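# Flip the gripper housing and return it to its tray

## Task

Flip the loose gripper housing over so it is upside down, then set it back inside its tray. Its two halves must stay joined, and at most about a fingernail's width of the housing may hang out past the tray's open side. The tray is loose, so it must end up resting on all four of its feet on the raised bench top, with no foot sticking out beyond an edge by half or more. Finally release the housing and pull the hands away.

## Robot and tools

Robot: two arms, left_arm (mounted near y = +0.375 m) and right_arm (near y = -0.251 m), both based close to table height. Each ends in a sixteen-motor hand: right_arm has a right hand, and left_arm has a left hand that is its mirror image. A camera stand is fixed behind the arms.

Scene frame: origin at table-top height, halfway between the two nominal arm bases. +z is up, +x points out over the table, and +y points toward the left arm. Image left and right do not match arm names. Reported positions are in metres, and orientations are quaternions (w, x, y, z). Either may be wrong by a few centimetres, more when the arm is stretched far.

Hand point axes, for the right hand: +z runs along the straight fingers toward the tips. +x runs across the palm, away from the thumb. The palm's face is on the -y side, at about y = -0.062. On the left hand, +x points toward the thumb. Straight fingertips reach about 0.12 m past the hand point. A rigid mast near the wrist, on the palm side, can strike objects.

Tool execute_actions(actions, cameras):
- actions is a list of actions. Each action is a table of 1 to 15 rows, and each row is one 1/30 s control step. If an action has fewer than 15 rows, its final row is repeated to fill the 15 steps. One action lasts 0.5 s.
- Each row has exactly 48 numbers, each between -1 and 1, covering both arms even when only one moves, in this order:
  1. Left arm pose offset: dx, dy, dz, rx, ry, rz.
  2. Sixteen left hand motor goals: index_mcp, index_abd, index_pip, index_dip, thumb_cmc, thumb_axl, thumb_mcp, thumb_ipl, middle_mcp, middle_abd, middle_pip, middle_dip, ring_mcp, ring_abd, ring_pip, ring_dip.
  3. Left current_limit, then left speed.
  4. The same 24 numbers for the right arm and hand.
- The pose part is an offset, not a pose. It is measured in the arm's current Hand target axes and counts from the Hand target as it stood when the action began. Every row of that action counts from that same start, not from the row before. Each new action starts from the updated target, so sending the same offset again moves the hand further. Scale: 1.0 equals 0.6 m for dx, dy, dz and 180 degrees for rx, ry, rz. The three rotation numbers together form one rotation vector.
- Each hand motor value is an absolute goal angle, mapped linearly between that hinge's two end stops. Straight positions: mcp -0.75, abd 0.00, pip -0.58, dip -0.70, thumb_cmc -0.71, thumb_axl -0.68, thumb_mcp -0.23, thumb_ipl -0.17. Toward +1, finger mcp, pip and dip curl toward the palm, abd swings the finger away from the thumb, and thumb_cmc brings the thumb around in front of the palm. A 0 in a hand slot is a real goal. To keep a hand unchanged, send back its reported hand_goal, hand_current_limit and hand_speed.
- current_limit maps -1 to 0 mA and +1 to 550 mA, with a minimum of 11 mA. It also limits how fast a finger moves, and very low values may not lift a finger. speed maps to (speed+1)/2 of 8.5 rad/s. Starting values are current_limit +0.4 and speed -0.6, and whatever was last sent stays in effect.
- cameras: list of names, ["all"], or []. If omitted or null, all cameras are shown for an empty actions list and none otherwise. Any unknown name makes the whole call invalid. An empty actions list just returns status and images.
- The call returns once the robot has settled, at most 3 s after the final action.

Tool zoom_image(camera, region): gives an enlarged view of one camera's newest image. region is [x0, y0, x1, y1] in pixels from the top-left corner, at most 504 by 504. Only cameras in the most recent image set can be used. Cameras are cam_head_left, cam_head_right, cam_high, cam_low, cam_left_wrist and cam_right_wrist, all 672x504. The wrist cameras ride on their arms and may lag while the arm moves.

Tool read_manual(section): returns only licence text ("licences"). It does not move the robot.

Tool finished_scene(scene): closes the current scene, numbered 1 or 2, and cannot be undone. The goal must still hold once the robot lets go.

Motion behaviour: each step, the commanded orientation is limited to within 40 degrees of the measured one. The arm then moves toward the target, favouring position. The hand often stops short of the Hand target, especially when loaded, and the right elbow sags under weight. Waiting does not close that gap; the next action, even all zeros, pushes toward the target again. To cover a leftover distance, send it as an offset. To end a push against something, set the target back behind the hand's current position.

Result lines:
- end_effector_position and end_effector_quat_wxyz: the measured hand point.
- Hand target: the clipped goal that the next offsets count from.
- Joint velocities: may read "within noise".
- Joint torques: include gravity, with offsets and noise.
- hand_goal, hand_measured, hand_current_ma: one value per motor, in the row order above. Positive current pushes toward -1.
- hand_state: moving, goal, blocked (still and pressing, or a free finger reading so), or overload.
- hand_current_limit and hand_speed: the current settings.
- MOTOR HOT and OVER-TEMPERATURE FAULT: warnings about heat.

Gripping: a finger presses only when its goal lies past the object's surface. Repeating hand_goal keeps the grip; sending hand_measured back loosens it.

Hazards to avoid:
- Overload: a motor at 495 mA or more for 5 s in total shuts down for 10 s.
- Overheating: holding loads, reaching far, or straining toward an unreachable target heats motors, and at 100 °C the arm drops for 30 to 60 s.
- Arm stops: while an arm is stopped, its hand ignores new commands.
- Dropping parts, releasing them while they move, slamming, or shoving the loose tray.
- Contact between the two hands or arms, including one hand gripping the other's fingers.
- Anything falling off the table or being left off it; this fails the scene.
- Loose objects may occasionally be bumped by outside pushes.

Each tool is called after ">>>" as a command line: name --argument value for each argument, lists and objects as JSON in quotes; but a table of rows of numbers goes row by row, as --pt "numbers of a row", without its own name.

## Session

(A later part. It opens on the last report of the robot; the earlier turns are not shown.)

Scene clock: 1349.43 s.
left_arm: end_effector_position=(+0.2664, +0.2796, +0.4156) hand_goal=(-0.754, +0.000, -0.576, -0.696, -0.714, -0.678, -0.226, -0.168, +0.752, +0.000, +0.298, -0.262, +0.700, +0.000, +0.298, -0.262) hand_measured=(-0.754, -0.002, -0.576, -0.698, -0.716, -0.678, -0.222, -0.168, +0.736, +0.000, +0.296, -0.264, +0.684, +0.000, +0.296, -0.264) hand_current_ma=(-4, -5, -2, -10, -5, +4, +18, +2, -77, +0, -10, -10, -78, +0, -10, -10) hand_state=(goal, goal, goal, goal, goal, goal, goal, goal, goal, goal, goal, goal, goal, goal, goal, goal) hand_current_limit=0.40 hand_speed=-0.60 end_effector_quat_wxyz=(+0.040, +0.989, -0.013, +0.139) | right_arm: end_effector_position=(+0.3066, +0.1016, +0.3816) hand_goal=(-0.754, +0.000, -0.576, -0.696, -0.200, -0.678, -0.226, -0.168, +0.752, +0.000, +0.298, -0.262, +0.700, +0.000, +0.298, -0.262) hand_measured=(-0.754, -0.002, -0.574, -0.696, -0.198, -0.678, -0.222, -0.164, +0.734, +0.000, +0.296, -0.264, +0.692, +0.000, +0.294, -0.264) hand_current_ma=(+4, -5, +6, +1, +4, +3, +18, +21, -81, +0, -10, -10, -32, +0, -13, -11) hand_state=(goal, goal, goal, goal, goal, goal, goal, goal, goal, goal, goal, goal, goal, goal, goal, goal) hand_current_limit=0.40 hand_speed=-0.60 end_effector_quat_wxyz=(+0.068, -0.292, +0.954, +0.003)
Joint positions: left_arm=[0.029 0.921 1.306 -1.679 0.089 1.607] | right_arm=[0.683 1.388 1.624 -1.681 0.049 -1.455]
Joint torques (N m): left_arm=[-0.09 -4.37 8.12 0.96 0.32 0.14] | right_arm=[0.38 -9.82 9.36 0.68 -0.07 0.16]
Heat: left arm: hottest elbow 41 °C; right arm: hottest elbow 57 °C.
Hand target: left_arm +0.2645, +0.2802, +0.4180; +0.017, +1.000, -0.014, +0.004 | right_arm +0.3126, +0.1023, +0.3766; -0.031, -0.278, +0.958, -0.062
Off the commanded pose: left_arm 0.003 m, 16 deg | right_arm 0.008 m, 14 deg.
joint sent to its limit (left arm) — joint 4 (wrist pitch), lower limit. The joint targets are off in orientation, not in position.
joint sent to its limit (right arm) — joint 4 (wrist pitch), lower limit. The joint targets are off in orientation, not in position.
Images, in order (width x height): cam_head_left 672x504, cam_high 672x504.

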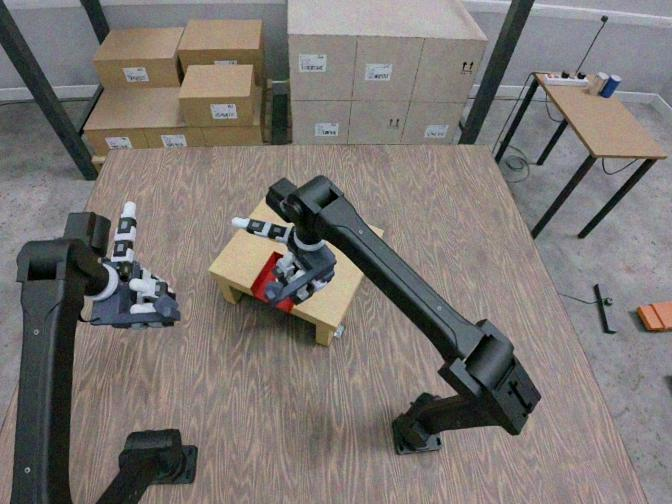

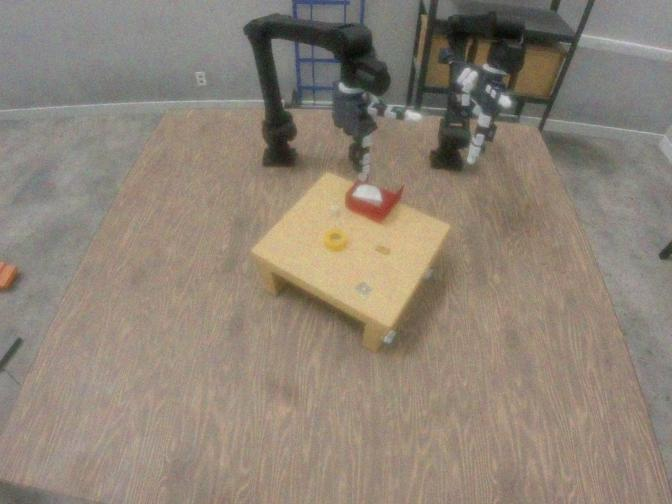

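>>> execute_actions --actions '[[[0,0,0,0,0,0,-0.754,0,-0.576,-0.696,-0.714,-0.678,-0.226,-0.168,0.753,0,0.299,-0.261,0.70,0,0.299,-0.261,0.4,-0.6,-0.0387,0.0072,0,0,0,0,-0.754,0,-0.576,-0.696,-0.2,-0.678,-0.226,-0.168,0.753,0,0.299,-0.261,0.70,0,0.299,-0.261,0.4,-0.6]],[[0,0,0,0,0,0,-0.754,0,-0.576,-0.696,-0.714,-0.678,-0.226,-0.168,0.753,0,0.299,-0.261,0.70,0,0.299,-0.261,0.4,-0.6,0,0,0.04,0,0,0,-0.754,0,-0.576,-0.696,-0.2,-0.678,-0.226,-0.168,0.753,0,0.299,-0.261,0.70,0,0.299,-0.261,0.4,-0.6]]]' --cameras '["cam_high"]'

>>> zoom_image --camera "cam_high" --region '[335, 155, 425, 230]'

Scene clock: 1361.67 s.
left_arm: end_effector_position=(+0.2664, +0.2796, +0.4156) hand_goal=(-0.754, +0.000, -0.576, -0.696, -0.714, -0.678, -0.226, -0.168, +0.752, +0.000, +0.298, -0.262, +0.700, +0.000, +0.298, -0.262) hand_measured=(-0.754, -0.002, -0.576, -0.698, -0.716, -0.678, -0.222, -0.168, +0.736, +0.000, +0.296, -0.264, +0.684, +0.000, +0.296, -0.264) hand_current_ma=(-4, -5, -2, -10, -5, +4, +18, +2, -77, +0, -10, -10, -78, +0, -10, -10) hand_state=(goal, goal, goal, goal, goal, goal, goal, goal, goal, goal, goal, goal, goal, goal, goal, goal) hand_current_limit=0.40 hand_speed=-0.60 end_effector_quat_wxyz=(+0.040, +0.989, -0.013, +0.139) | right_arm: end_effector_position=(+0.3212, +0.1118, +0.3510) hand_goal=(-0.754, +0.000, -0.576, -0.696, -0.200, -0.678, -0.226, -0.168, +0.752, +0.000, +0.298, -0.262, +0.700, +0.000, +0.298, -0.262) hand_measured=(-0.754, +0.004, -0.574, -0.696, -0.198, -0.678, -0.222, -0.164, +0.734, +0.000, +0.296, -0.264, +0.692, +0.000, +0.294, -0.264) hand_current_ma=(+3, +14, +4, +1, +4, +3, +20, +21, -81, +0, -10, -10, -33, +0, -13, -11) hand_state=(goal, goal, goal, goal, goal, goal, goal, goal, goal, goal, goal, goal, goal, goal, goal, goal) hand_current_limit=0.40 hand_speed=-0.60 end_effector_quat_wxyz=(+0.039, -0.290, +0.956, -0.015)
Joint positions: left_arm=[0.029 0.921 1.306 -1.679 0.089 1.607] | right_arm=[0.683 1.463 1.632 -1.681 0.058 -1.449]
Joint torques (N m): left_arm=[-0.5 -4.07 8.12 0.95 0.3 0.12] | right_arm=[0.79 -10.11 10.5 0.47 -0.06 0.17]
Heat: left arm: hottest elbow 41 °C; right arm: hottest elbow 57 °C.
Hand target: left_arm +0.2645, +0.2802, +0.4180; +0.017, +1.000, -0.014, +0.004 | right_arm +0.3293, +0.1150, +0.3500; -0.031, -0.278, +0.958, -0.062
Off the commanded pose: left_arm 0.003 m, 16 deg | right_arm 0.009 m, 10 deg.
joint sent to its limit (left arm) — joint 4 (wrist pitch), lower limit. The joint targets are off in orientation, not in position.
joint sent to its limit (right arm) — joint 4 (wrist pitch), lower limit. The joint targets are off in orientation, not in position.
Images, in order (width x height): cam_high 672x504.

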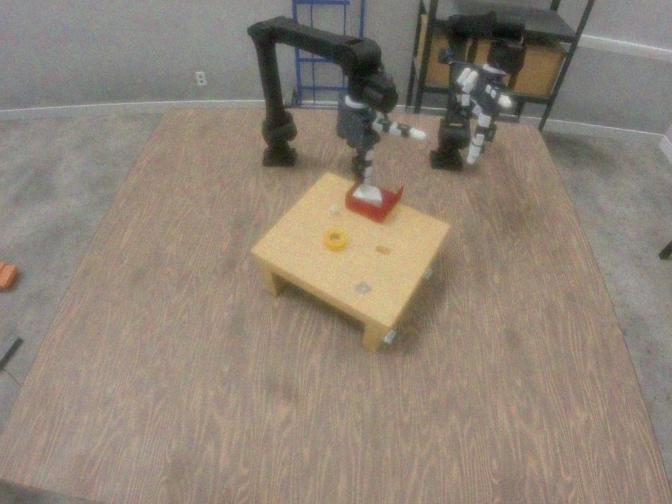

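Scaled by 5.600 from the camera's 672x504 image, which has a finer 960x720 frame.

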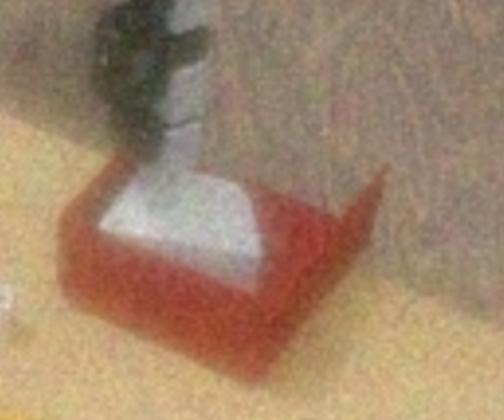

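>>> execute_actions --actions '[[[0,0,0,0,0,0,-0.754,0,-0.576,-0.696,-0.714,-0.678,-0.226,-0.168,0.753,0,0.299,-0.261,0.70,0,0.299,-0.261,0.4,-0.6,0.0193,0.025,-0.035,0,0,0,-0.754,0,-0.576,-0.696,-0.2,-0.678,-0.226,-0.168,0.753,0,0.299,-0.261,0.70,0,0.299,-0.261,0.4,-0.6]],[[0,0,0,0,0,0,-0.754,0,-0.576,-0.696,-0.714,-0.678,-0.226,-0.168,0.753,0,0.299,-0.261,0.70,0,0.299,-0.261,0.4,-0.6,0,0,0.06,0,0,0,-0.754,0,-0.576,-0.696,-0.2,-0.678,-0.226,-0.168,0.753,0,0.299,-0.261,0.70,0,0.299,-0.261,0.4,-0.6]]]' --cameras '["cam_high"]'

>>> zoom_image --camera "cam_high" --region '[335, 155, 425, 230]'

Scene clock: 1373.20 s.
left_arm: end_effector_position=(+0.2664, +0.2796, +0.4156) hand_goal=(-0.754, +0.000, -0.576, -0.696, -0.714, -0.678, -0.226, -0.168, +0.752, +0.000, +0.298, -0.262, +0.700, +0.000, +0.298, -0.262) hand_measured=(-0.754, -0.002, -0.576, -0.698, -0.716, -0.678, -0.222, -0.168, +0.736, +0.000, +0.296, -0.264, +0.684, +0.000, +0.296, -0.264) hand_current_ma=(-4, -5, -2, -10, -5, +4, +18, +2, -77, +0, -10, -10, -78, +0, -10, -10) hand_state=(goal, goal, goal, goal, goal, goal, goal, goal, goal, goal, goal, goal, goal, goal, goal, goal) hand_current_limit=0.40 hand_speed=-0.60 end_effector_quat_wxyz=(+0.040, +0.989, -0.013, +0.139) | right_arm: end_effector_position=(+0.3149, +0.1193, +0.3487) hand_goal=(-0.754, +0.000, -0.576, -0.696, -0.200, -0.678, -0.226, -0.168, +0.752, +0.000, +0.298, -0.262, +0.700, +0.000, +0.298, -0.262) hand_measured=(-0.754, -0.004, -0.578, -0.696, -0.198, -0.678, -0.222, -0.164, +0.734, +0.000, +0.296, -0.264, +0.692, +0.000, +0.294, -0.264) hand_current_ma=(+0, -16, -7, -2, +4, +3, +20, +21, -81, +0, -10, -10, -33, +0, -13, -11) hand_state=(goal, goal, goal, goal, goal, goal, goal, goal, goal, goal, goal, goal, goal, goal, goal, goal) hand_current_limit=0.40 hand_speed=-0.60 end_effector_quat_wxyz=(+0.038, -0.283, +0.958, -0.016)
Joint positions: left_arm=[0.029 0.921 1.306 -1.679 0.089 1.607] | right_arm=[0.708 1.462 1.626 -1.681 0.063 -1.409]
Joint torques (N m): left_arm=[-0.21 -4.48 8.13 0.88 0.31 0.1] | right_arm=[0.97 -11.05 7.05 0.49 -0.12 0.15]
Heat: left arm: hottest elbow 41 °C; right arm: hottest elbow 57 °C.
Hand target: left_arm +0.2645, +0.2802, +0.4180; +0.017, +1.000, -0.014, +0.004 | right_arm +0.3110, +0.1194, +0.3348; -0.031, -0.278, +0.958, -0.062
Off the commanded pose: left_arm 0.003 m, 16 deg | right_arm 0.014 m, 10 deg.
joint sent to its limit (left arm) — joint 4 (wrist pitch), lower limit. The joint targets are off in orientation, not in position.
joint sent to its limit (right arm) — joint 4 (wrist pitch), lower limit. The joint targets are off in orientation, not in position.
Images, in order (width x height): cam_high 672x504.

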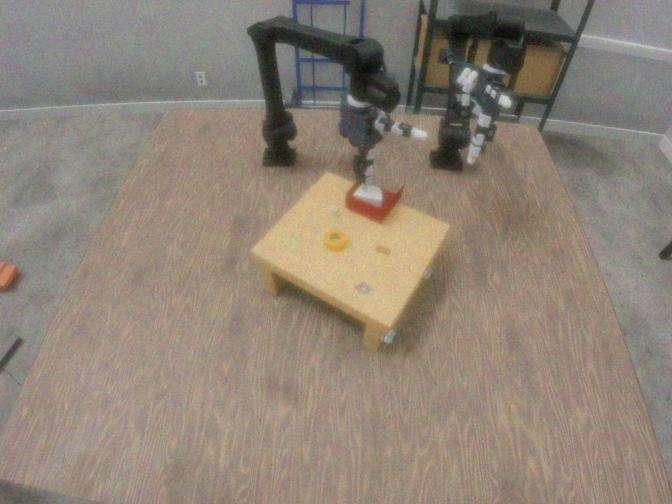

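Scaled by 5.600 from the camera's 672x504 image, which has a finer 960x720 frame.

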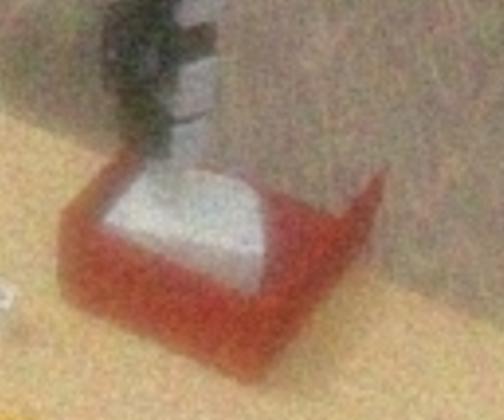

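>>> execute_actions --actions '[[[0,0,0,0,0,0,-0.754,0,-0.576,-0.696,-0.714,-0.678,-0.226,-0.168,0.753,0,0.299,-0.261,0.70,0,0.299,-0.261,0.4,-0.6,-0.0436,0.0245,0.012,0,0,0,-0.754,0,-0.576,-0.696,-0.2,-0.678,-0.226,-0.168,0.753,0,0.299,-0.261,0.70,0,0.299,-0.261,0.4,-0.6]],[[0,0,0,0,0,0,-0.754,0,-0.576,-0.696,-0.714,-0.678,-0.226,-0.168,0.753,0,0.299,-0.261,0.70,0,0.299,-0.261,0.4,-0.6,-0.03,0.018,0,0,0,0,-0.754,0,-0.576,-0.696,-0.2,-0.678,-0.226,-0.168,0.753,0,0.299,-0.261,0.70,0,0.299,-0.261,0.4,-0.6]]]' --cameras '["cam_high"]'

>>> zoom_image --camera "cam_high" --region '[335, 155, 425, 230]'

Scene clock: 1384.93 s.
left_arm: end_effector_position=(+0.2664, +0.2796, +0.4156) hand_goal=(-0.754, +0.000, -0.576, -0.696, -0.714, -0.678, -0.226, -0.168, +0.752, +0.000, +0.298, -0.262, +0.700, +0.000, +0.298, -0.262) hand_measured=(-0.754, -0.002, -0.576, -0.698, -0.716, -0.678, -0.222, -0.168, +0.736, +0.000, +0.296, -0.264, +0.684, +0.000, +0.296, -0.264) hand_current_ma=(-4, -5, -2, -10, -5, +4, +18, +2, -77, +0, -10, -10, -78, +0, -10, -10) hand_state=(goal, goal, goal, goal, goal, goal, goal, goal, goal, goal, goal, goal, goal, goal, goal, goal) hand_current_limit=0.40 hand_speed=-0.60 end_effector_quat_wxyz=(+0.040, +0.989, -0.013, +0.139) | right_arm: end_effector_position=(+0.3263, +0.1479, +0.3469) hand_goal=(-0.754, +0.000, -0.576, -0.696, -0.200, -0.678, -0.226, -0.168, +0.752, +0.000, +0.298, -0.262, +0.700, +0.000, +0.298, -0.262) hand_measured=(-0.794, +0.074, -0.606, -0.710, -0.200, -0.678, -0.222, -0.164, +0.734, +0.000, +0.296, -0.264, +0.692, +0.000, +0.294, -0.264) hand_current_ma=(-190, +299, -130, -59, +3, +3, +20, +21, -81, +0, -10, -10, -33, +0, -13, -11) hand_state=(blocked, blocked, blocked, goal, goal, goal, goal, goal, goal, goal, goal, goal, goal, goal, goal, goal) hand_current_limit=0.40 hand_speed=-0.60 end_effector_quat_wxyz=(+0.041, -0.276, +0.960, -0.017)
Joint positions: left_arm=[0.029 0.921 1.306 -1.679 0.089 1.607] | right_arm=[0.74 1.53 1.696 -1.681 0.069 -1.363]
Joint torques (N m): left_arm=[-0.5 -3.96 8.17 1.01 0.3 0.11] | right_arm=[1.67 -7.06 10.3 0.51 -0.35 0.13]
Heat: left arm: hottest elbow 41 °C; right arm: hottest elbow 56 °C.
Hand target: left_arm +0.2645, +0.2802, +0.4180; +0.017, +1.000, -0.014, +0.004 | right_arm +0.3344, +0.1631, +0.3210; -0.031, -0.278, +0.958, -0.062
Off the commanded pose: left_arm 0.003 m, 16 deg | right_arm 0.031 m, 10 deg.
joint sent to its limit (left arm) — joint 4 (wrist pitch), lower limit. The joint targets are off in orientation, not in position.
joint sent to its limit (right arm) — joint 4 (wrist pitch), lower limit. The joint targets are off in orientation, not in position.
Images, in order (width x height): cam_high 672x504.

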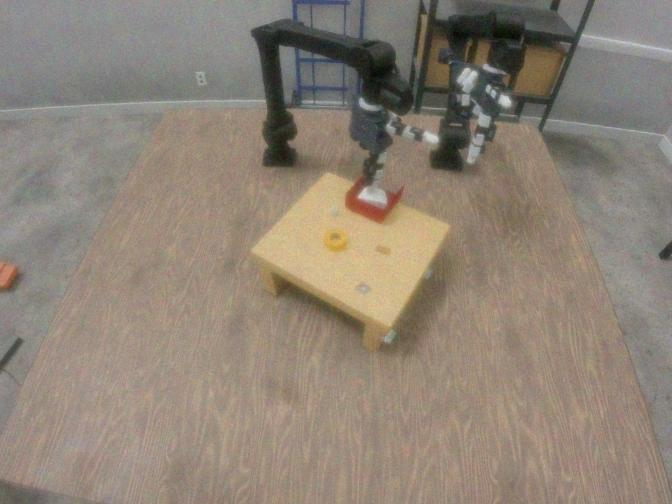

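Scaled by 5.600 from the camera's 672x504 image, which has a finer 960x720 frame.

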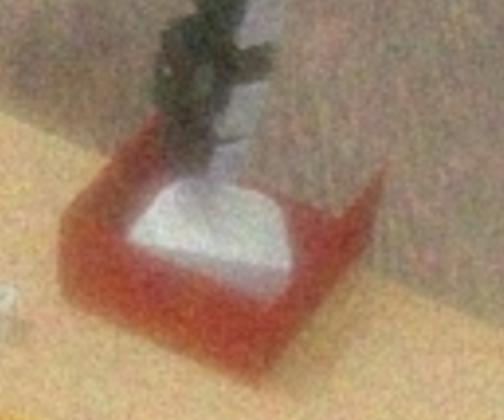

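>>> execute_actions --actions '[[[0,0,0,0,0,0,-0.754,0,-0.576,-0.696,-0.714,-0.678,-0.226,-0.168,0.753,0,0.299,-0.261,0.70,0,0.299,-0.261,0.4,-0.6,-0.0436,0.0245,0,0,0,0,-0.754,0,-0.576,-0.696,-0.2,-0.678,-0.226,-0.168,0.753,0,0.299,-0.261,0.70,0,0.299,-0.261,0.4,-0.6]]]' --cameras '["cam_high"]'

>>> zoom_image --camera "cam_high" --region '[335, 155, 425, 230]'

Scene clock: 1391.73 s.
left_arm: end_effector_position=(+0.2664, +0.2796, +0.4156) hand_goal=(-0.754, +0.000, -0.576, -0.696, -0.714, -0.678, -0.226, -0.168, +0.752, +0.000, +0.298, -0.262, +0.700, +0.000, +0.298, -0.262) hand_measured=(-0.754, -0.002, -0.576, -0.698, -0.716, -0.678, -0.222, -0.168, +0.736, +0.000, +0.296, -0.264, +0.684, +0.000, +0.296, -0.264) hand_current_ma=(-4, -5, -2, -10, -5, +4, +18, +2, -77, +0, -10, -10, -78, +0, -10, -10) hand_state=(goal, goal, goal, goal, goal, goal, goal, goal, goal, goal, goal, goal, goal, goal, goal, goal) hand_current_limit=0.40 hand_speed=-0.60 end_effector_quat_wxyz=(+0.040, +0.989, -0.013, +0.139) | right_arm: end_effector_position=(+0.3420, +0.1717, +0.3444) hand_goal=(-0.754, +0.000, -0.576, -0.696, -0.200, -0.678, -0.226, -0.168, +0.752, +0.000, +0.298, -0.262, +0.700, +0.000, +0.298, -0.262) hand_measured=(-0.818, +0.212, -0.624, -0.720, -0.200, -0.678, -0.222, -0.164, +0.734, +0.000, +0.296, -0.264, +0.692, +0.000, +0.294, -0.264) hand_current_ma=(-313, +385, -216, -103, +3, +3, +20, +21, -81, +0, -10, -10, -33, +0, -13, -11) hand_state=(blocked, blocked, blocked, blocked, goal, goal, goal, goal, goal, goal, goal, goal, goal, goal, goal, goal) hand_current_limit=0.40 hand_speed=-0.60 end_effector_quat_wxyz=(+0.044, -0.273, +0.961, -0.017)
Joint positions: left_arm=[0.029 0.921 1.306 -1.679 0.089 1.607] | right_arm=[0.755 1.599 1.77 -1.681 0.072 -1.343]
Joint torques (N m): left_arm=[-0.03 -4.31 8.2 0.96 0.33 0.12] | right_arm=[2.32 -7.41 10.86 0.61 -0.55 0.09]
Heat: left arm: hottest elbow 41 °C; right arm: hottest elbow 57 °C.
Hand target: left_arm +0.2645, +0.2802, +0.4180; +0.017, +1.000, -0.014, +0.004 | right_arm +0.3486, +0.1893, +0.3169; -0.031, -0.278, +0.958, -0.062
Off the commanded pose: left_arm 0.003 m, 16 deg | right_arm 0.033 m, 10 deg.
joint sent to its limit (left arm) — joint 4 (wrist pitch), lower limit. The joint targets are off in orientation, not in position.
joint sent to its limit (right arm) — joint 4 (wrist pitch), lower limit. The joint targets are off in position and orientation.
Images, in order (width x height): cam_high 672x504.

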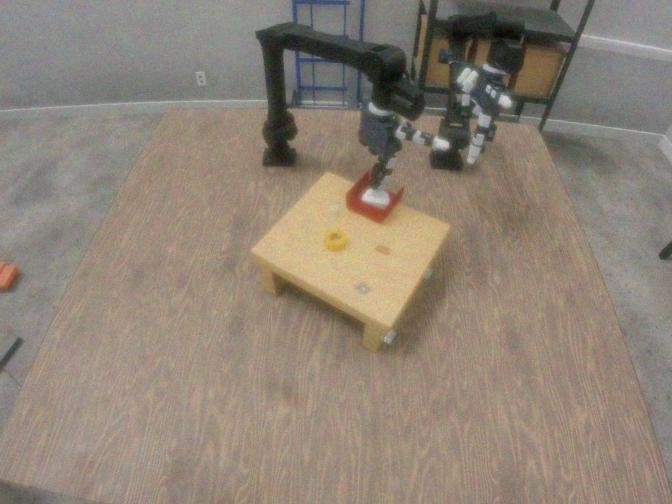

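Scaled by 5.600 from the camera's 672x504 image, which has a finer 960x720 frame.

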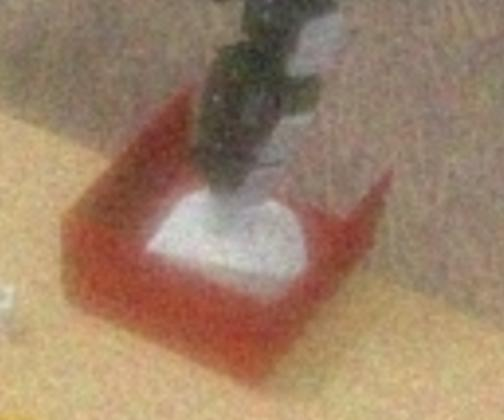

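>>> execute_actions --actions '[[[0,0,0,0,0,0,-0.754,0,-0.576,-0.696,-0.714,-0.678,-0.226,-0.168,0.753,0,0.299,-0.261,0.70,0,0.299,-0.261,0.4,-0.6,0.03,0.018,0,0,0,0,-0.754,0,-0.576,-0.696,-0.2,-0.678,-0.226,-0.168,0.753,0,0.299,-0.261,0.70,0,0.299,-0.261,0.4,-0.6]],[[0,0,0,0,0,0,-0.754,0,-0.576,-0.696,-0.714,-0.678,-0.226,-0.168,0.753,0,0.299,-0.261,0.70,0,0.299,-0.261,0.4,-0.6,0.03,0.02,0,0,0,0,-0.754,0,-0.576,-0.696,-0.2,-0.678,-0.226,-0.168,0.753,0,0.299,-0.261,0.70,0,0.299,-0.261,0.4,-0.6]]]' --cameras '["cam_high", "cam_head_left"]'

>>> zoom_image --camera "cam_high" --region '[335, 155, 425, 230]'

>>> zoom_image --camera "cam_head_left" --region '[235, 235, 345, 325]'

Scene clock: 1415.50 s.
left_arm: end_effector_position=(+0.2664, +0.2796, +0.4156) hand_goal=(-0.754, +0.000, -0.576, -0.696, -0.714, -0.678, -0.226, -0.168, +0.752, +0.000, +0.298, -0.262, +0.700, +0.000, +0.298, -0.262) hand_measured=(-0.754, -0.002, -0.576, -0.698, -0.716, -0.678, -0.222, -0.168, +0.736, +0.000, +0.296, -0.264, +0.684, +0.000, +0.296, -0.264) hand_current_ma=(-4, -5, -2, -10, -5, +4, +18, +2, -77, +0, -10, -10, -78, +0, -10, -10) hand_state=(goal, goal, goal, goal, goal, goal, goal, goal, goal, goal, goal, goal, goal, goal, goal, goal) hand_current_limit=0.40 hand_speed=-0.60 end_effector_quat_wxyz=(+0.040, +0.989, -0.013, +0.139) | right_arm: end_effector_position=(+0.3147, +0.1834, +0.3405) hand_goal=(-0.754, +0.000, -0.576, -0.696, -0.200, -0.678, -0.226, -0.168, +0.752, +0.000, +0.298, -0.262, +0.700, +0.000, +0.298, -0.262) hand_measured=(-0.928, +0.042, -0.636, -0.726, -0.200, -0.678, -0.222, -0.164, +0.734, +0.000, +0.296, -0.264, +0.692, +0.000, +0.294, -0.264) hand_current_ma=(-385, +162, -274, -133, +3, +3, +20, +21, -81, +0, -10, -10, -33, +0, -13, -11) hand_state=(blocked, blocked, blocked, blocked, goal, goal, goal, goal, goal, goal, goal, goal, goal, goal, goal, goal) hand_current_limit=0.40 hand_speed=-0.60 end_effector_quat_wxyz=(+0.042, -0.273, +0.961, -0.021)
Joint positions: left_arm=[0.029 0.921 1.306 -1.679 0.089 1.607] | right_arm=[0.815 1.576 1.734 -1.681 0.08 -1.281]
Joint torques (N m): left_arm=[-0.44 -4.31 8.06 0.96 0.33 0.13] | right_arm=[1.32 -11.34 6.84 0.53 -1 0]
Heat: left arm: hottest elbow 41 °C; right arm: hottest elbow 58 °C.
Hand target: left_arm +0.2645, +0.2802, +0.4180; +0.017, +1.000, -0.014, +0.004 | right_arm +0.3060, +0.1894, +0.3181; -0.031, -0.278, +0.958, -0.062
Off the commanded pose: left_arm 0.003 m, 16 deg | right_arm 0.025 m, 10 deg.
joint sent to its limit (left arm) — joint 4 (wrist pitch), lower limit. The joint targets are off in orientation, not in position.
joint sent to its limit (right arm) — joint 4 (wrist pitch), lower limit. The joint targets are off in orientation, not in position.
Images, in order (width x height): cam_head_left 672x504, cam_high 672x504.

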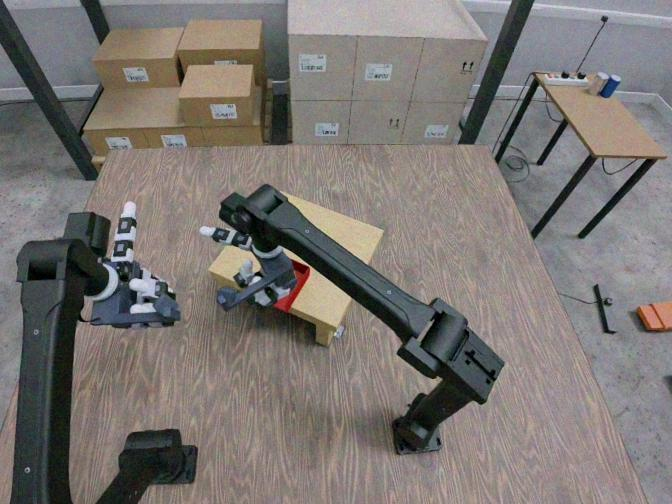

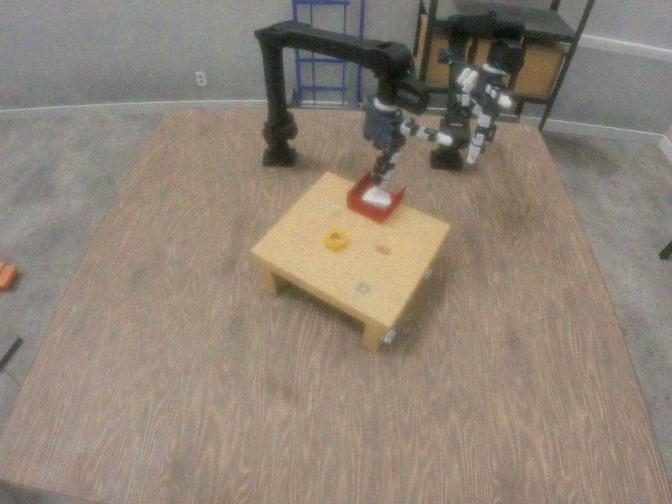

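Scaled by 5.600 from the camera's 672x504 image, which has a finer 960x720 frame.

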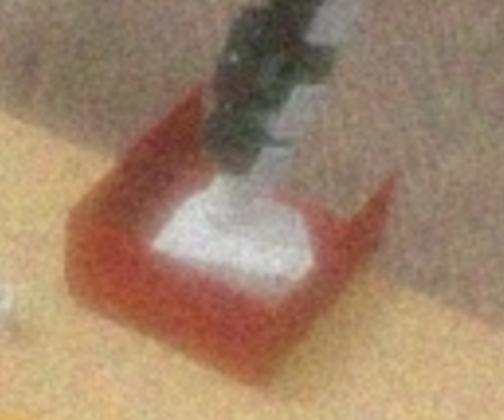

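Scaled by 4.582 from the camera's 672x504 image, which has a finer 960x720 frame.

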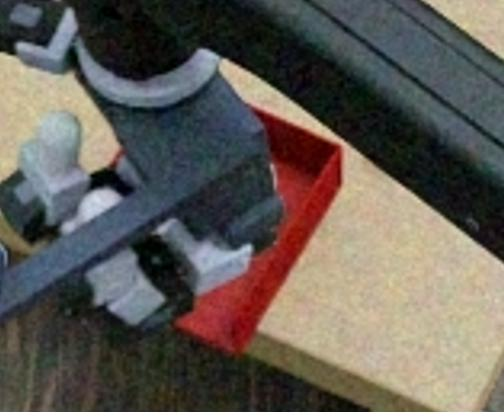

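>>> execute_actions --actions '[[[0,0,0,0,0,0,-0.754,0,-0.576,-0.696,-0.714,-0.678,-0.226,-0.168,0.753,0,0.299,-0.261,0.70,0,0.299,-0.261,0.4,-0.6,0,0,-0.1,0,0,0,-0.754,0,-0.576,-0.696,-0.2,-0.678,-0.226,-0.168,0.753,0,0.299,-0.261,0.70,0,0.299,-0.261,0.4,-0.6]],[[0,0,0,0,0,0,-0.754,0,-0.576,-0.696,-0.714,-0.678,-0.226,-0.168,0.753,0,0.299,-0.261,0.70,0,0.299,-0.261,0.4,-0.6,0.02,-0.05,-0.08,0,0,0,-0.754,0,-0.576,-0.696,-0.2,-0.678,-0.226,-0.168,0.753,0,0.299,-0.261,0.70,0,0.299,-0.261,0.4,-0.6]],[[0,0,0,0,0,0,-0.754,0,-0.576,-0.696,-0.714,-0.678,-0.226,-0.168,0.753,0,0.299,-0.261,0.70,0,0.299,-0.261,0.4,-0.6,0.05,-0.09,0,0,0,0,-0.754,0,-0.576,-0.696,-0.2,-0.678,-0.226,-0.168,0.753,0,0.299,-0.261,0.70,0,0.299,-0.261,0.4,-0.6]],[[0,0,0,0,0,0,-0.754,0,-0.576,-0.696,-0.714,-0.678,-0.226,-0.168,0.753,0,0.299,-0.261,0.70,0,0.299,-0.261,0.4,-0.6,0.05,-0.09,0,0,0,0,-0.754,0,-0.576,-0.696,-0.2,-0.678,-0.226,-0.168,0.753,0,0.299,-0.261,0.70,0,0.299,-0.261,0.4,-0.6]],[[0,0,0,0,0,0,-0.754,0,-0.576,-0.696,-0.714,-0.678,-0.226,-0.168,0.753,0,0.299,-0.261,0.70,0,0.299,-0.261,0.4,-0.6,0.05,-0.09,0,0,0,0,-0.754,0,-0.576,-0.696,-0.2,-0.678,-0.226,-0.168,0.753,0,0.299,-0.261,0.70,0,0.299,-0.261,0.4,-0.6]]]' --cameras '["cam_high", "cam_head_left"]'

>>> zoom_image --camera "cam_head_left" --region '[235, 235, 325, 325]'

Scene clock: 1433.30 s.
left_arm: end_effector_position=(+0.2664, +0.2796, +0.4156) hand_goal=(-0.754, +0.000, -0.576, -0.696, -0.714, -0.678, -0.226, -0.168, +0.752, +0.000, +0.298, -0.262, +0.700, +0.000, +0.298, -0.262) hand_measured=(-0.754, -0.002, -0.576, -0.698, -0.716, -0.678, -0.222, -0.168, +0.736, +0.000, +0.296, -0.264, +0.684, +0.000, +0.296, -0.264) hand_current_ma=(-4, -5, -2, -10, -5, +4, +18, +2, -77, +0, -10, -10, -78, +0, -10, -10) hand_state=(goal, goal, goal, goal, goal, goal, goal, goal, goal, goal, goal, goal, goal, goal, goal, goal) hand_current_limit=0.40 hand_speed=-0.60 end_effector_quat_wxyz=(+0.040, +0.989, -0.013, +0.139) | right_arm: end_effector_position=(+0.3300, -0.0094, +0.4485) hand_goal=(-0.754, +0.000, -0.576, -0.696, -0.200, -0.678, -0.226, -0.168, +0.752, +0.000, +0.298, -0.262, +0.700, +0.000, +0.298, -0.262) hand_measured=(-0.754, +0.002, -0.578, -0.698, -0.198, -0.678, -0.222, -0.164, +0.734, +0.000, +0.296, -0.264, +0.692, +0.000, +0.294, -0.264) hand_current_ma=(+3, +10, -4, -9, +5, +3, +20, +21, -81, +0, -10, -10, -33, +0, -13, -11) hand_state=(goal, goal, goal, goal, goal, goal, goal, goal, goal, goal, goal, goal, goal, goal, goal, goal) hand_current_limit=0.40 hand_speed=-0.60 end_effector_quat_wxyz=(+0.149, -0.270, +0.951, +0.011)
Joint positions: left_arm=[0.029 0.921 1.306 -1.679 0.089 1.607] | right_arm=[0.41 1.222 1.631 -1.681 0.026 -1.688]
Joint torques (N m): left_arm=[-0.38 -4.13 8.16 0.81 0.32 0.11] | right_arm=[0.44 -9.17 9.44 0.96 -0.1 -0.12]
Heat: left arm: hottest elbow 41 °C; right arm: hottest elbow 57 °C.
Hand target: left_arm +0.2645, +0.2802, +0.4180; +0.017, +1.000, -0.014, +0.004 | right_arm +0.3258, -0.0108, +0.4541; -0.031, -0.278, +0.958, -0.062
Off the commanded pose: left_arm 0.003 m, 16 deg | right_arm 0.007 m, 22 deg.
joint sent to its limit (left arm) — joint 4 (wrist pitch), lower limit. The joint targets are off in orientation, not in position.
joint sent to its limit (right arm) — joint 4 (wrist pitch), lower limit. The joint targets are off in orientation, not in position.
Images, in order (width x height): cam_head_left 672x504, cam_high 672x504.

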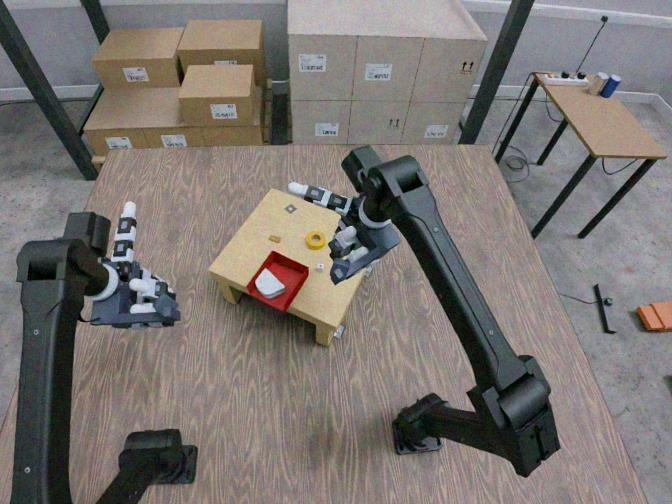

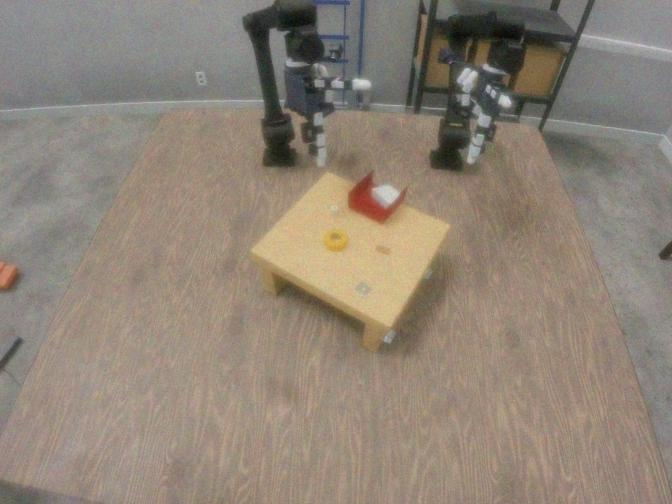

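Scaled by 5.600 from the camera's 672x504 image, which has a finer 960x720 frame.

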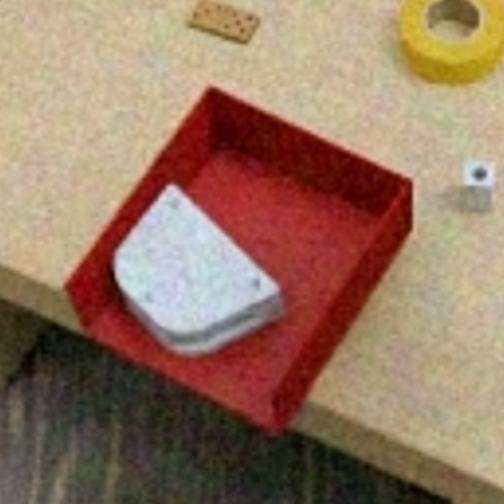

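>>> execute_actions --actions '[[[0,0,0,0,0,0,-0.754,0,-0.576,-0.696,-0.714,-0.678,-0.226,-0.168,0.753,0,0.299,-0.261,0.70,0,0.299,-0.261,0.4,-0.6,-0.0195,0.0892,0.0277,0,0,-0.0272,0.37,0,-0.576,-0.696,0.57,-0.678,-0.42,-0.1,0.37,0,-0.576,-0.696,0.72,0,0.299,-0.261,0.4,-0.6]],[[0,0,0,0,0,0,-0.754,0,-0.576,-0.696,-0.714,-0.678,-0.226,-0.168,0.753,0,0.299,-0.261,0.70,0,0.299,-0.261,0.4,-0.6,-0.0261,0.0872,0.0277,0,0,-0.0272,0.37,0,-0.576,-0.696,0.57,-0.678,-0.42,-0.1,0.37,0,-0.576,-0.696,0.72,0,0.299,-0.261,0.4,-0.6]],[[0,0,0,0,0,0,-0.754,0,-0.576,-0.696,-0.714,-0.678,-0.226,-0.168,0.753,0,0.299,-0.261,0.70,0,0.299,-0.261,0.4,-0.6,-0.0328,0.0839,0.0277,0,0,-0.0272,0.37,0,-0.576,-0.696,0.57,-0.678,-0.42,-0.1,0.37,0,-0.576,-0.696,0.72,0,0.299,-0.261,0.4,-0.6]],[[0,0,0,0,0,0,-0.754,0,-0.576,-0.696,-0.714,-0.678,-0.226,-0.168,0.753,0,0.299,-0.261,0.70,0,0.299,-0.261,0.4,-0.6,-0.0395,0.08,0.0277,0,0,-0.0272,0.37,0,-0.576,-0.696,0.57,-0.678,-0.42,-0.1,0.37,0,-0.576,-0.696,0.72,0,0.299,-0.261,0.4,-0.6]],[[0,0,0,0,0,0,-0.754,0,-0.576,-0.696,-0.714,-0.678,-0.226,-0.168,0.753,0,0.299,-0.261,0.70,0,0.299,-0.261,0.4,-0.6,-0.0455,0.0757,0.0277,0,0,-0.0272,0.37,0,-0.576,-0.696,0.57,-0.678,-0.42,-0.1,0.37,0,-0.576,-0.696,0.72,0,0.299,-0.261,0.4,-0.6]]]' --cameras '["cam_head_left"]'

Scene clock: 1495.50 s.
left_arm: end_effector_position=(+0.2664, +0.2796, +0.4156) hand_goal=(-0.754, +0.000, -0.576, -0.696, -0.714, -0.678, -0.226, -0.168, +0.752, +0.000, +0.298, -0.262, +0.700, +0.000, +0.298, -0.262) hand_measured=(-0.754, -0.002, -0.576, -0.698, -0.716, -0.678, -0.222, -0.168, +0.736, +0.000, +0.296, -0.264, +0.684, +0.000, +0.296, -0.264) hand_current_ma=(-4, -5, -2, -10, -5, +4, +18, +2, -77, +0, -10, -10, -78, +0, -10, -10) hand_state=(goal, goal, goal, goal, goal, goal, goal, goal, goal, goal, goal, goal, goal, goal, goal, goal) hand_current_limit=0.40 hand_speed=-0.60 end_effector_quat_wxyz=(+0.040, +0.989, -0.013, +0.139) | right_arm: end_effector_position=(+0.2199, +0.2182, +0.3176) hand_goal=(+0.370, +0.000, -0.576, -0.696, +0.570, -0.678, -0.420, -0.100, +0.370, +0.000, -0.576, -0.696, +0.720, +0.000, +0.298, -0.262) hand_measured=(+0.352, +0.002, -0.578, -0.698, +0.570, -0.678, -0.412, -0.100, +0.360, +0.000, -0.576, -0.694, +0.706, +0.000, +0.294, -0.264) hand_current_ma=(-84, +8, -4, -9, -1, +3, +45, -5, -41, +0, +0, +9, -66, +0, -12, -11) hand_state=(goal, goal, goal, goal, goal, goal, goal, goal, goal, goal, goal, goal, goal, goal, goal, goal) hand_current_limit=0.40 hand_speed=-0.60 end_effector_quat_wxyz=(+0.005, -0.480, +0.877, -0.015)
Joint positions: left_arm=[0.029 0.921 1.306 -1.679 0.089 1.607] | right_arm=[0.965 1.616 1.721 -1.681 0.03 -1.576]
Joint torques (N m): left_arm=[-0.62 -4.07 8.21 0.9 0.31 0.12] | right_arm=[0.67 -13.68 14.01 0.49 -0.58 0.09]
Heat: left arm: hottest elbow 41 °C; right arm: hottest elbow 55 °C.
Hand target: left_arm +0.2645, +0.2802, +0.4180; +0.017, +1.000, -0.014, +0.004 | right_arm +0.2281, +0.2285, +0.3400; -0.044, -0.475, +0.877, -0.054
Off the commanded pose: left_arm 0.003 m, 16 deg | right_arm 0.026 m, 7 deg.
joint sent to its limit (left arm) — joint 4 (wrist pitch), lower limit. The joint targets are off in orientation, not in position.
joint sent to its limit (right arm) — joint 4 (wrist pitch), lower limit. The joint targets are off in orientation, not in position.
Images, in order (width x height): cam_head_left 672x504.

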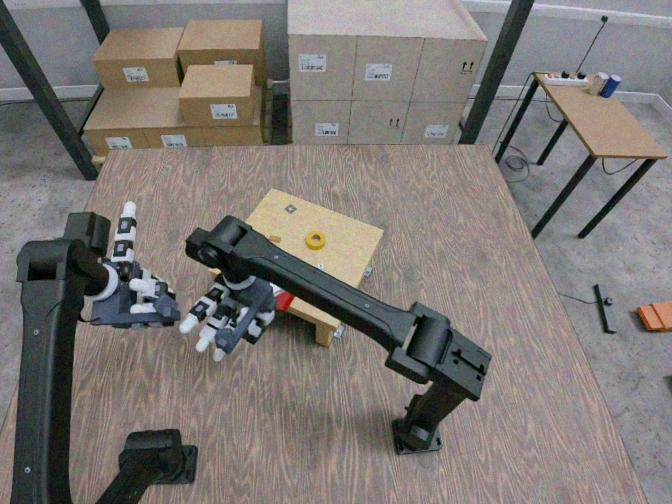

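>>> execute_actions --actions '[[[-0.05,-0.1,0,0,0,0,-0.754,0,-0.576,-0.696,-0.714,-0.678,-0.226,-0.168,0.753,0,0.299,-0.261,0.70,0,0.299,-0.261,0.4,-0.6,0,-0.1175,0.0537,0.1222,0,0,0.37,0,-0.576,-0.696,0.57,-0.678,-0.42,-0.1,0.37,0,-0.576,-0.696,0.72,0,0.299,-0.261,0.4,-0.6]],[[-0.05,-0.1,0,0,0,0,-0.754,0,-0.576,-0.696,-0.714,-0.678,-0.226,-0.168,0.753,0,0.299,-0.261,0.70,0,0.299,-0.261,0.4,-0.6,0,-0.1095,0.0517,0.1222,0,0,0.37,0,-0.576,-0.696,0.57,-0.678,-0.42,-0.1,0.37,0,-0.576,-0.696,0.72,0,0.299,-0.261,0.4,-0.6]],[[-0.05,-0.1,0,0,0,0,-0.754,0,-0.576,-0.696,-0.714,-0.678,-0.226,-0.168,0.753,0,0.299,-0.261,0.70,0,0.299,-0.261,0.4,-0.6,0,-0.1028,0.0468,0.1222,0,0,0.37,0,-0.576,-0.696,0.57,-0.678,-0.42,-0.1,0.37,0,-0.576,-0.696,0.72,0,0.299,-0.261,0.4,-0.6]],[[0,0,0,0,0,0,-0.754,0,-0.576,-0.696,-0.714,-0.678,-0.226,-0.168,0.753,0,0.299,-0.261,0.70,0,0.299,-0.261,0.4,-0.6,0,-0.0987,0.0398,0.1222,0,0,0.37,0,-0.576,-0.696,0.57,-0.678,-0.42,-0.1,0.37,0,-0.576,-0.696,0.72,0,0.299,-0.261,0.4,-0.6]]]' --cameras '["cam_head_left", "cam_high"]'

>>> zoom_image --camera "cam_head_left" --region '[235, 225, 345, 325]'

>>> zoom_image --camera "cam_high" --region '[335, 155, 425, 230]'

Scene clock: 1516.70 s.
left_arm: end_effector_position=(+0.1811, +0.4620, +0.4017) hand_goal=(-0.754, +0.000, -0.576, -0.696, -0.714, -0.678, -0.226, -0.168, +0.752, +0.000, +0.298, -0.262, +0.700, +0.000, +0.298, -0.262) hand_measured=(-0.752, +0.000, -0.576, -0.698, -0.714, -0.678, -0.222, -0.168, +0.736, +0.000, +0.296, -0.264, +0.684, +0.000, +0.296, -0.264) hand_current_ma=(+6, -3, +0, -9, +3, +4, +18, +2, -76, +0, -10, -10, -78, +0, -10, -10) hand_state=(goal, goal, goal, goal, goal, goal, goal, goal, goal, goal, goal, goal, goal, goal, goal, goal) hand_current_limit=0.40 hand_speed=-0.60 end_effector_quat_wxyz=(-0.144, +0.975, +0.109, +0.128) | right_arm: end_effector_position=(+0.4348, +0.0901, +0.3764) hand_goal=(+0.370, +0.000, -0.576, -0.696, +0.570, -0.678, -0.420, -0.100, +0.370, +0.000, -0.576, -0.696, +0.720, +0.000, +0.298, -0.262) hand_measured=(+0.370, +0.002, -0.578, -0.698, +0.570, -0.678, -0.416, -0.100, +0.370, +0.000, -0.576, -0.694, +0.712, +0.000, +0.294, -0.264) hand_current_ma=(+0, +6, -4, -9, -1, +3, +22, -4, +0, +0, -1, +9, -39, +0, -12, -11) hand_state=(goal, goal, goal, goal, goal, goal, goal, goal, goal, goal, goal, goal, goal, goal, goal, goal) hand_current_limit=0.40 hand_speed=-0.60 end_effector_quat_wxyz=(+0.294, -0.382, +0.601, -0.638)
Joint positions: left_arm=[0.742 0.773 1.261 -1.679 -0.084 2.1] | right_arm=[0.969 1.675 1.722 -1.681 1.557 -1.642]
Joint torques (N m): left_arm=[-0.56 -1.9 9.39 1.02 -0.06 0.1] | right_arm=[0.67 -13.68 11.95 0.64 1.43 -0.17]
Heat: left arm: hottest elbow 41 °C; right arm: hottest elbow 58 °C.
Hand target: left_arm +0.1795, +0.4624, +0.4112; +0.017, +1.000, -0.014, +0.004 | right_arm +0.4408, +0.0952, +0.3835; +0.298, -0.372, +0.594, -0.648
Off the commanded pose: left_arm 0.010 m, 27 deg | right_arm 0.011 m, 2 deg.
joint sent to its limit (left arm) — joint 4 (wrist pitch), lower limit; joint 6 (wrist roll), upper limit. The joint targets are off in orientation, not in position.
joint sent to its limit (right arm) — joint 5 (wrist yaw), upper limit. The joint targets still meet the commanded pose.
Images, in order (width x height): cam_head_left 672x504, cam_high 672x504.

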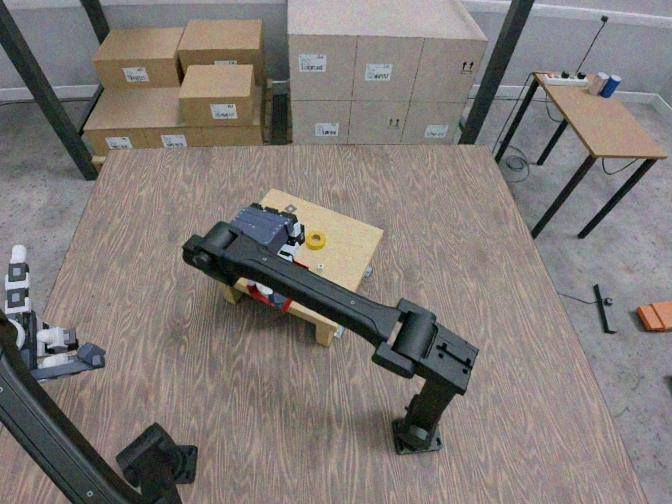

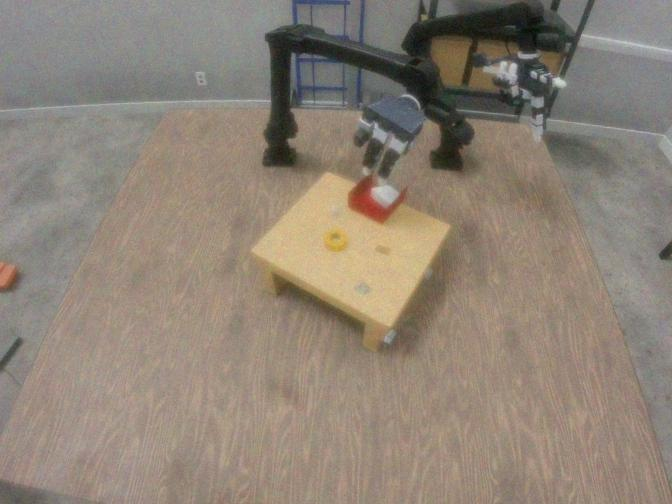

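Scaled by 4.582 from the camera's 672x504 image, which has a finer 960x720 frame.

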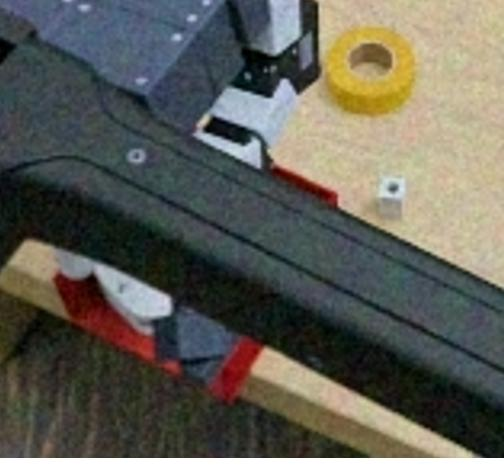

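Scaled by 5.600 from the camera's 672x504 image, which has a finer 960x720 frame.

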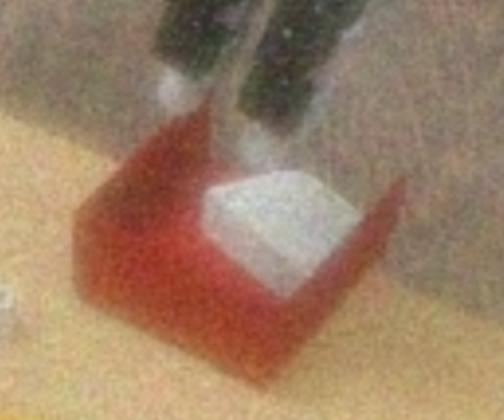

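>>> execute_actions --actions '[[[0,0,0,0,0,0,-0.754,0,-0.576,-0.696,-0.714,-0.678,-0.226,-0.168,0.753,0,0.299,-0.261,0.70,0,0.299,-0.261,0.4,-0.6,-0.0146,0.0821,0,0,0,0,0.37,0,-0.576,-0.696,0.57,-0.678,-0.42,-0.1,0.37,0,-0.576,-0.696,0.72,0,0.299,-0.261,0.4,-0.6]]]' --cameras '["cam_high", "cam_low"]'

>>> zoom_image --camera "cam_high" --region '[335, 155, 425, 230]'

>>> zoom_image --camera "cam_low" --region '[300, 150, 410, 230]'

Scene clock: 1529.07 s.
left_arm: end_effector_position=(+0.1811, +0.4620, +0.4017) hand_goal=(-0.754, +0.000, -0.576, -0.696, -0.714, -0.678, -0.226, -0.168, +0.752, +0.000, +0.298, -0.262, +0.700, +0.000, +0.298, -0.262) hand_measured=(-0.752, +0.000, -0.576, -0.698, -0.714, -0.678, -0.222, -0.168, +0.736, +0.000, +0.296, -0.264, +0.684, +0.000, +0.296, -0.264) hand_current_ma=(+6, -3, +0, -9, +3, +4, +18, +2, -76, +0, -10, -10, -78, +0, -10, -10) hand_state=(goal, goal, goal, goal, goal, goal, goal, goal, goal, goal, goal, goal, goal, goal, goal, goal) hand_current_limit=0.40 hand_speed=-0.60 end_effector_quat_wxyz=(-0.144, +0.975, +0.109, +0.128) | right_arm: end_effector_position=(+0.4375, +0.0936, +0.3327) hand_goal=(+0.370, +0.000, -0.576, -0.696, +0.570, -0.678, -0.420, -0.100, +0.370, +0.000, -0.576, -0.696, +0.720, +0.000, +0.298, -0.262) hand_measured=(+0.370, +0.002, -0.578, -0.698, +0.570, -0.678, -0.416, -0.100, +0.370, +0.000, -0.576, -0.694, +0.712, +0.000, +0.294, -0.264) hand_current_ma=(+0, +6, -4, -9, -1, +3, +20, -4, +0, +0, -1, +9, -35, +0, -12, -11) hand_state=(goal, goal, goal, goal, goal, goal, goal, goal, goal, goal, goal, goal, goal, goal, goal, goal) hand_current_limit=0.40 hand_speed=-0.60 end_effector_quat_wxyz=(+0.288, -0.388, +0.595, -0.642)
Joint positions: left_arm=[0.742 0.773 1.261 -1.679 -0.084 2.1] | right_arm=[0.969 1.706 1.645 -1.636 1.561 -1.6]
Joint torques (N m): left_arm=[-1.03 -1.79 9.31 1.09 -0.05 0.1] | right_arm=[0.67 -14.62 9.46 1.09 1.26 0.07]
Heat: left arm: hottest elbow 41 °C; right arm: hottest elbow 59 °C.
Hand target: left_arm +0.1795, +0.4624, +0.4112; +0.017, +1.000, -0.014, +0.004 | right_arm +0.4428, +0.0967, +0.3336; +0.298, -0.372, +0.594, -0.648
Off the commanded pose: left_arm 0.010 m, 27 deg | right_arm 0.006 m, 2 deg.
joint sent to its limit (left arm) — joint 4 (wrist pitch), lower limit; joint 6 (wrist roll), upper limit. The joint targets are off in orientation, not in position.
joint sent to its limit (right arm) — joint 5 (wrist yaw), upper limit. The joint targets still meet the commanded pose.
Images, in order (width x height): cam_high 672x504, cam_low 672x504.

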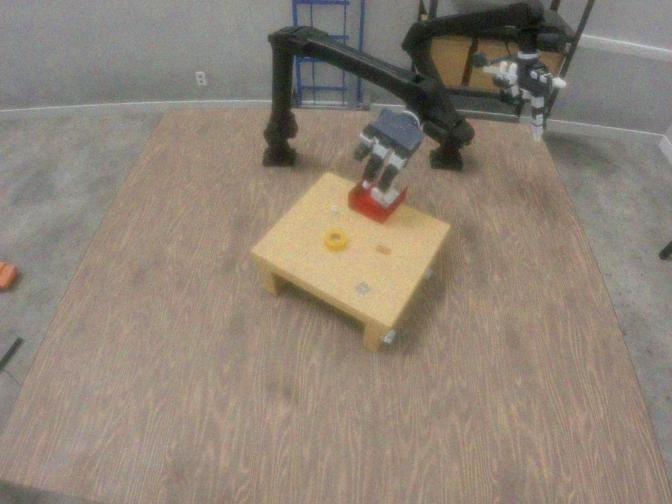

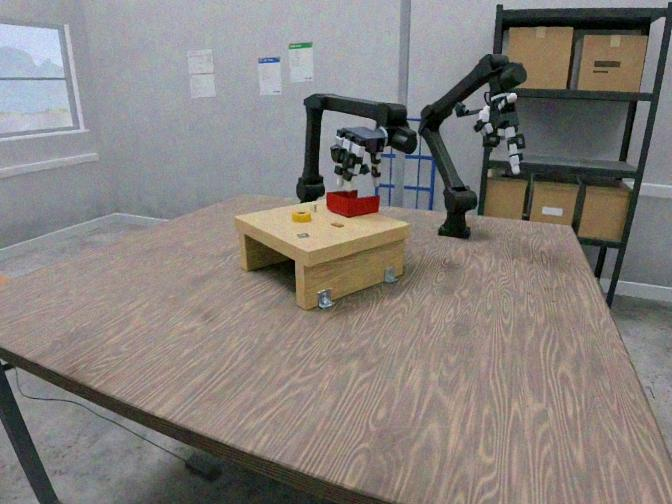

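Scaled by 5.600 from the camera's 672x504 image, which has a finer 960x720 frame.

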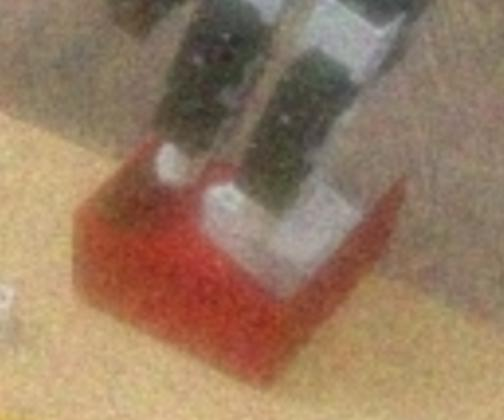

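Scaled by 4.582 from the camera's 672x504 image, which has a finer 960x720 frame.

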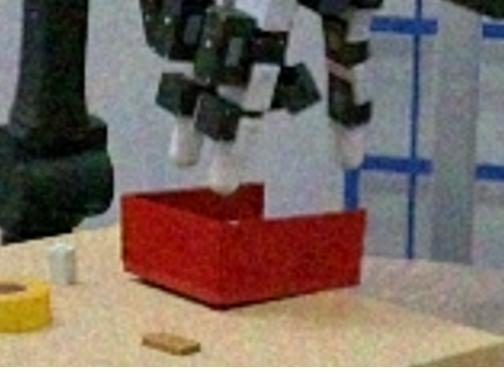

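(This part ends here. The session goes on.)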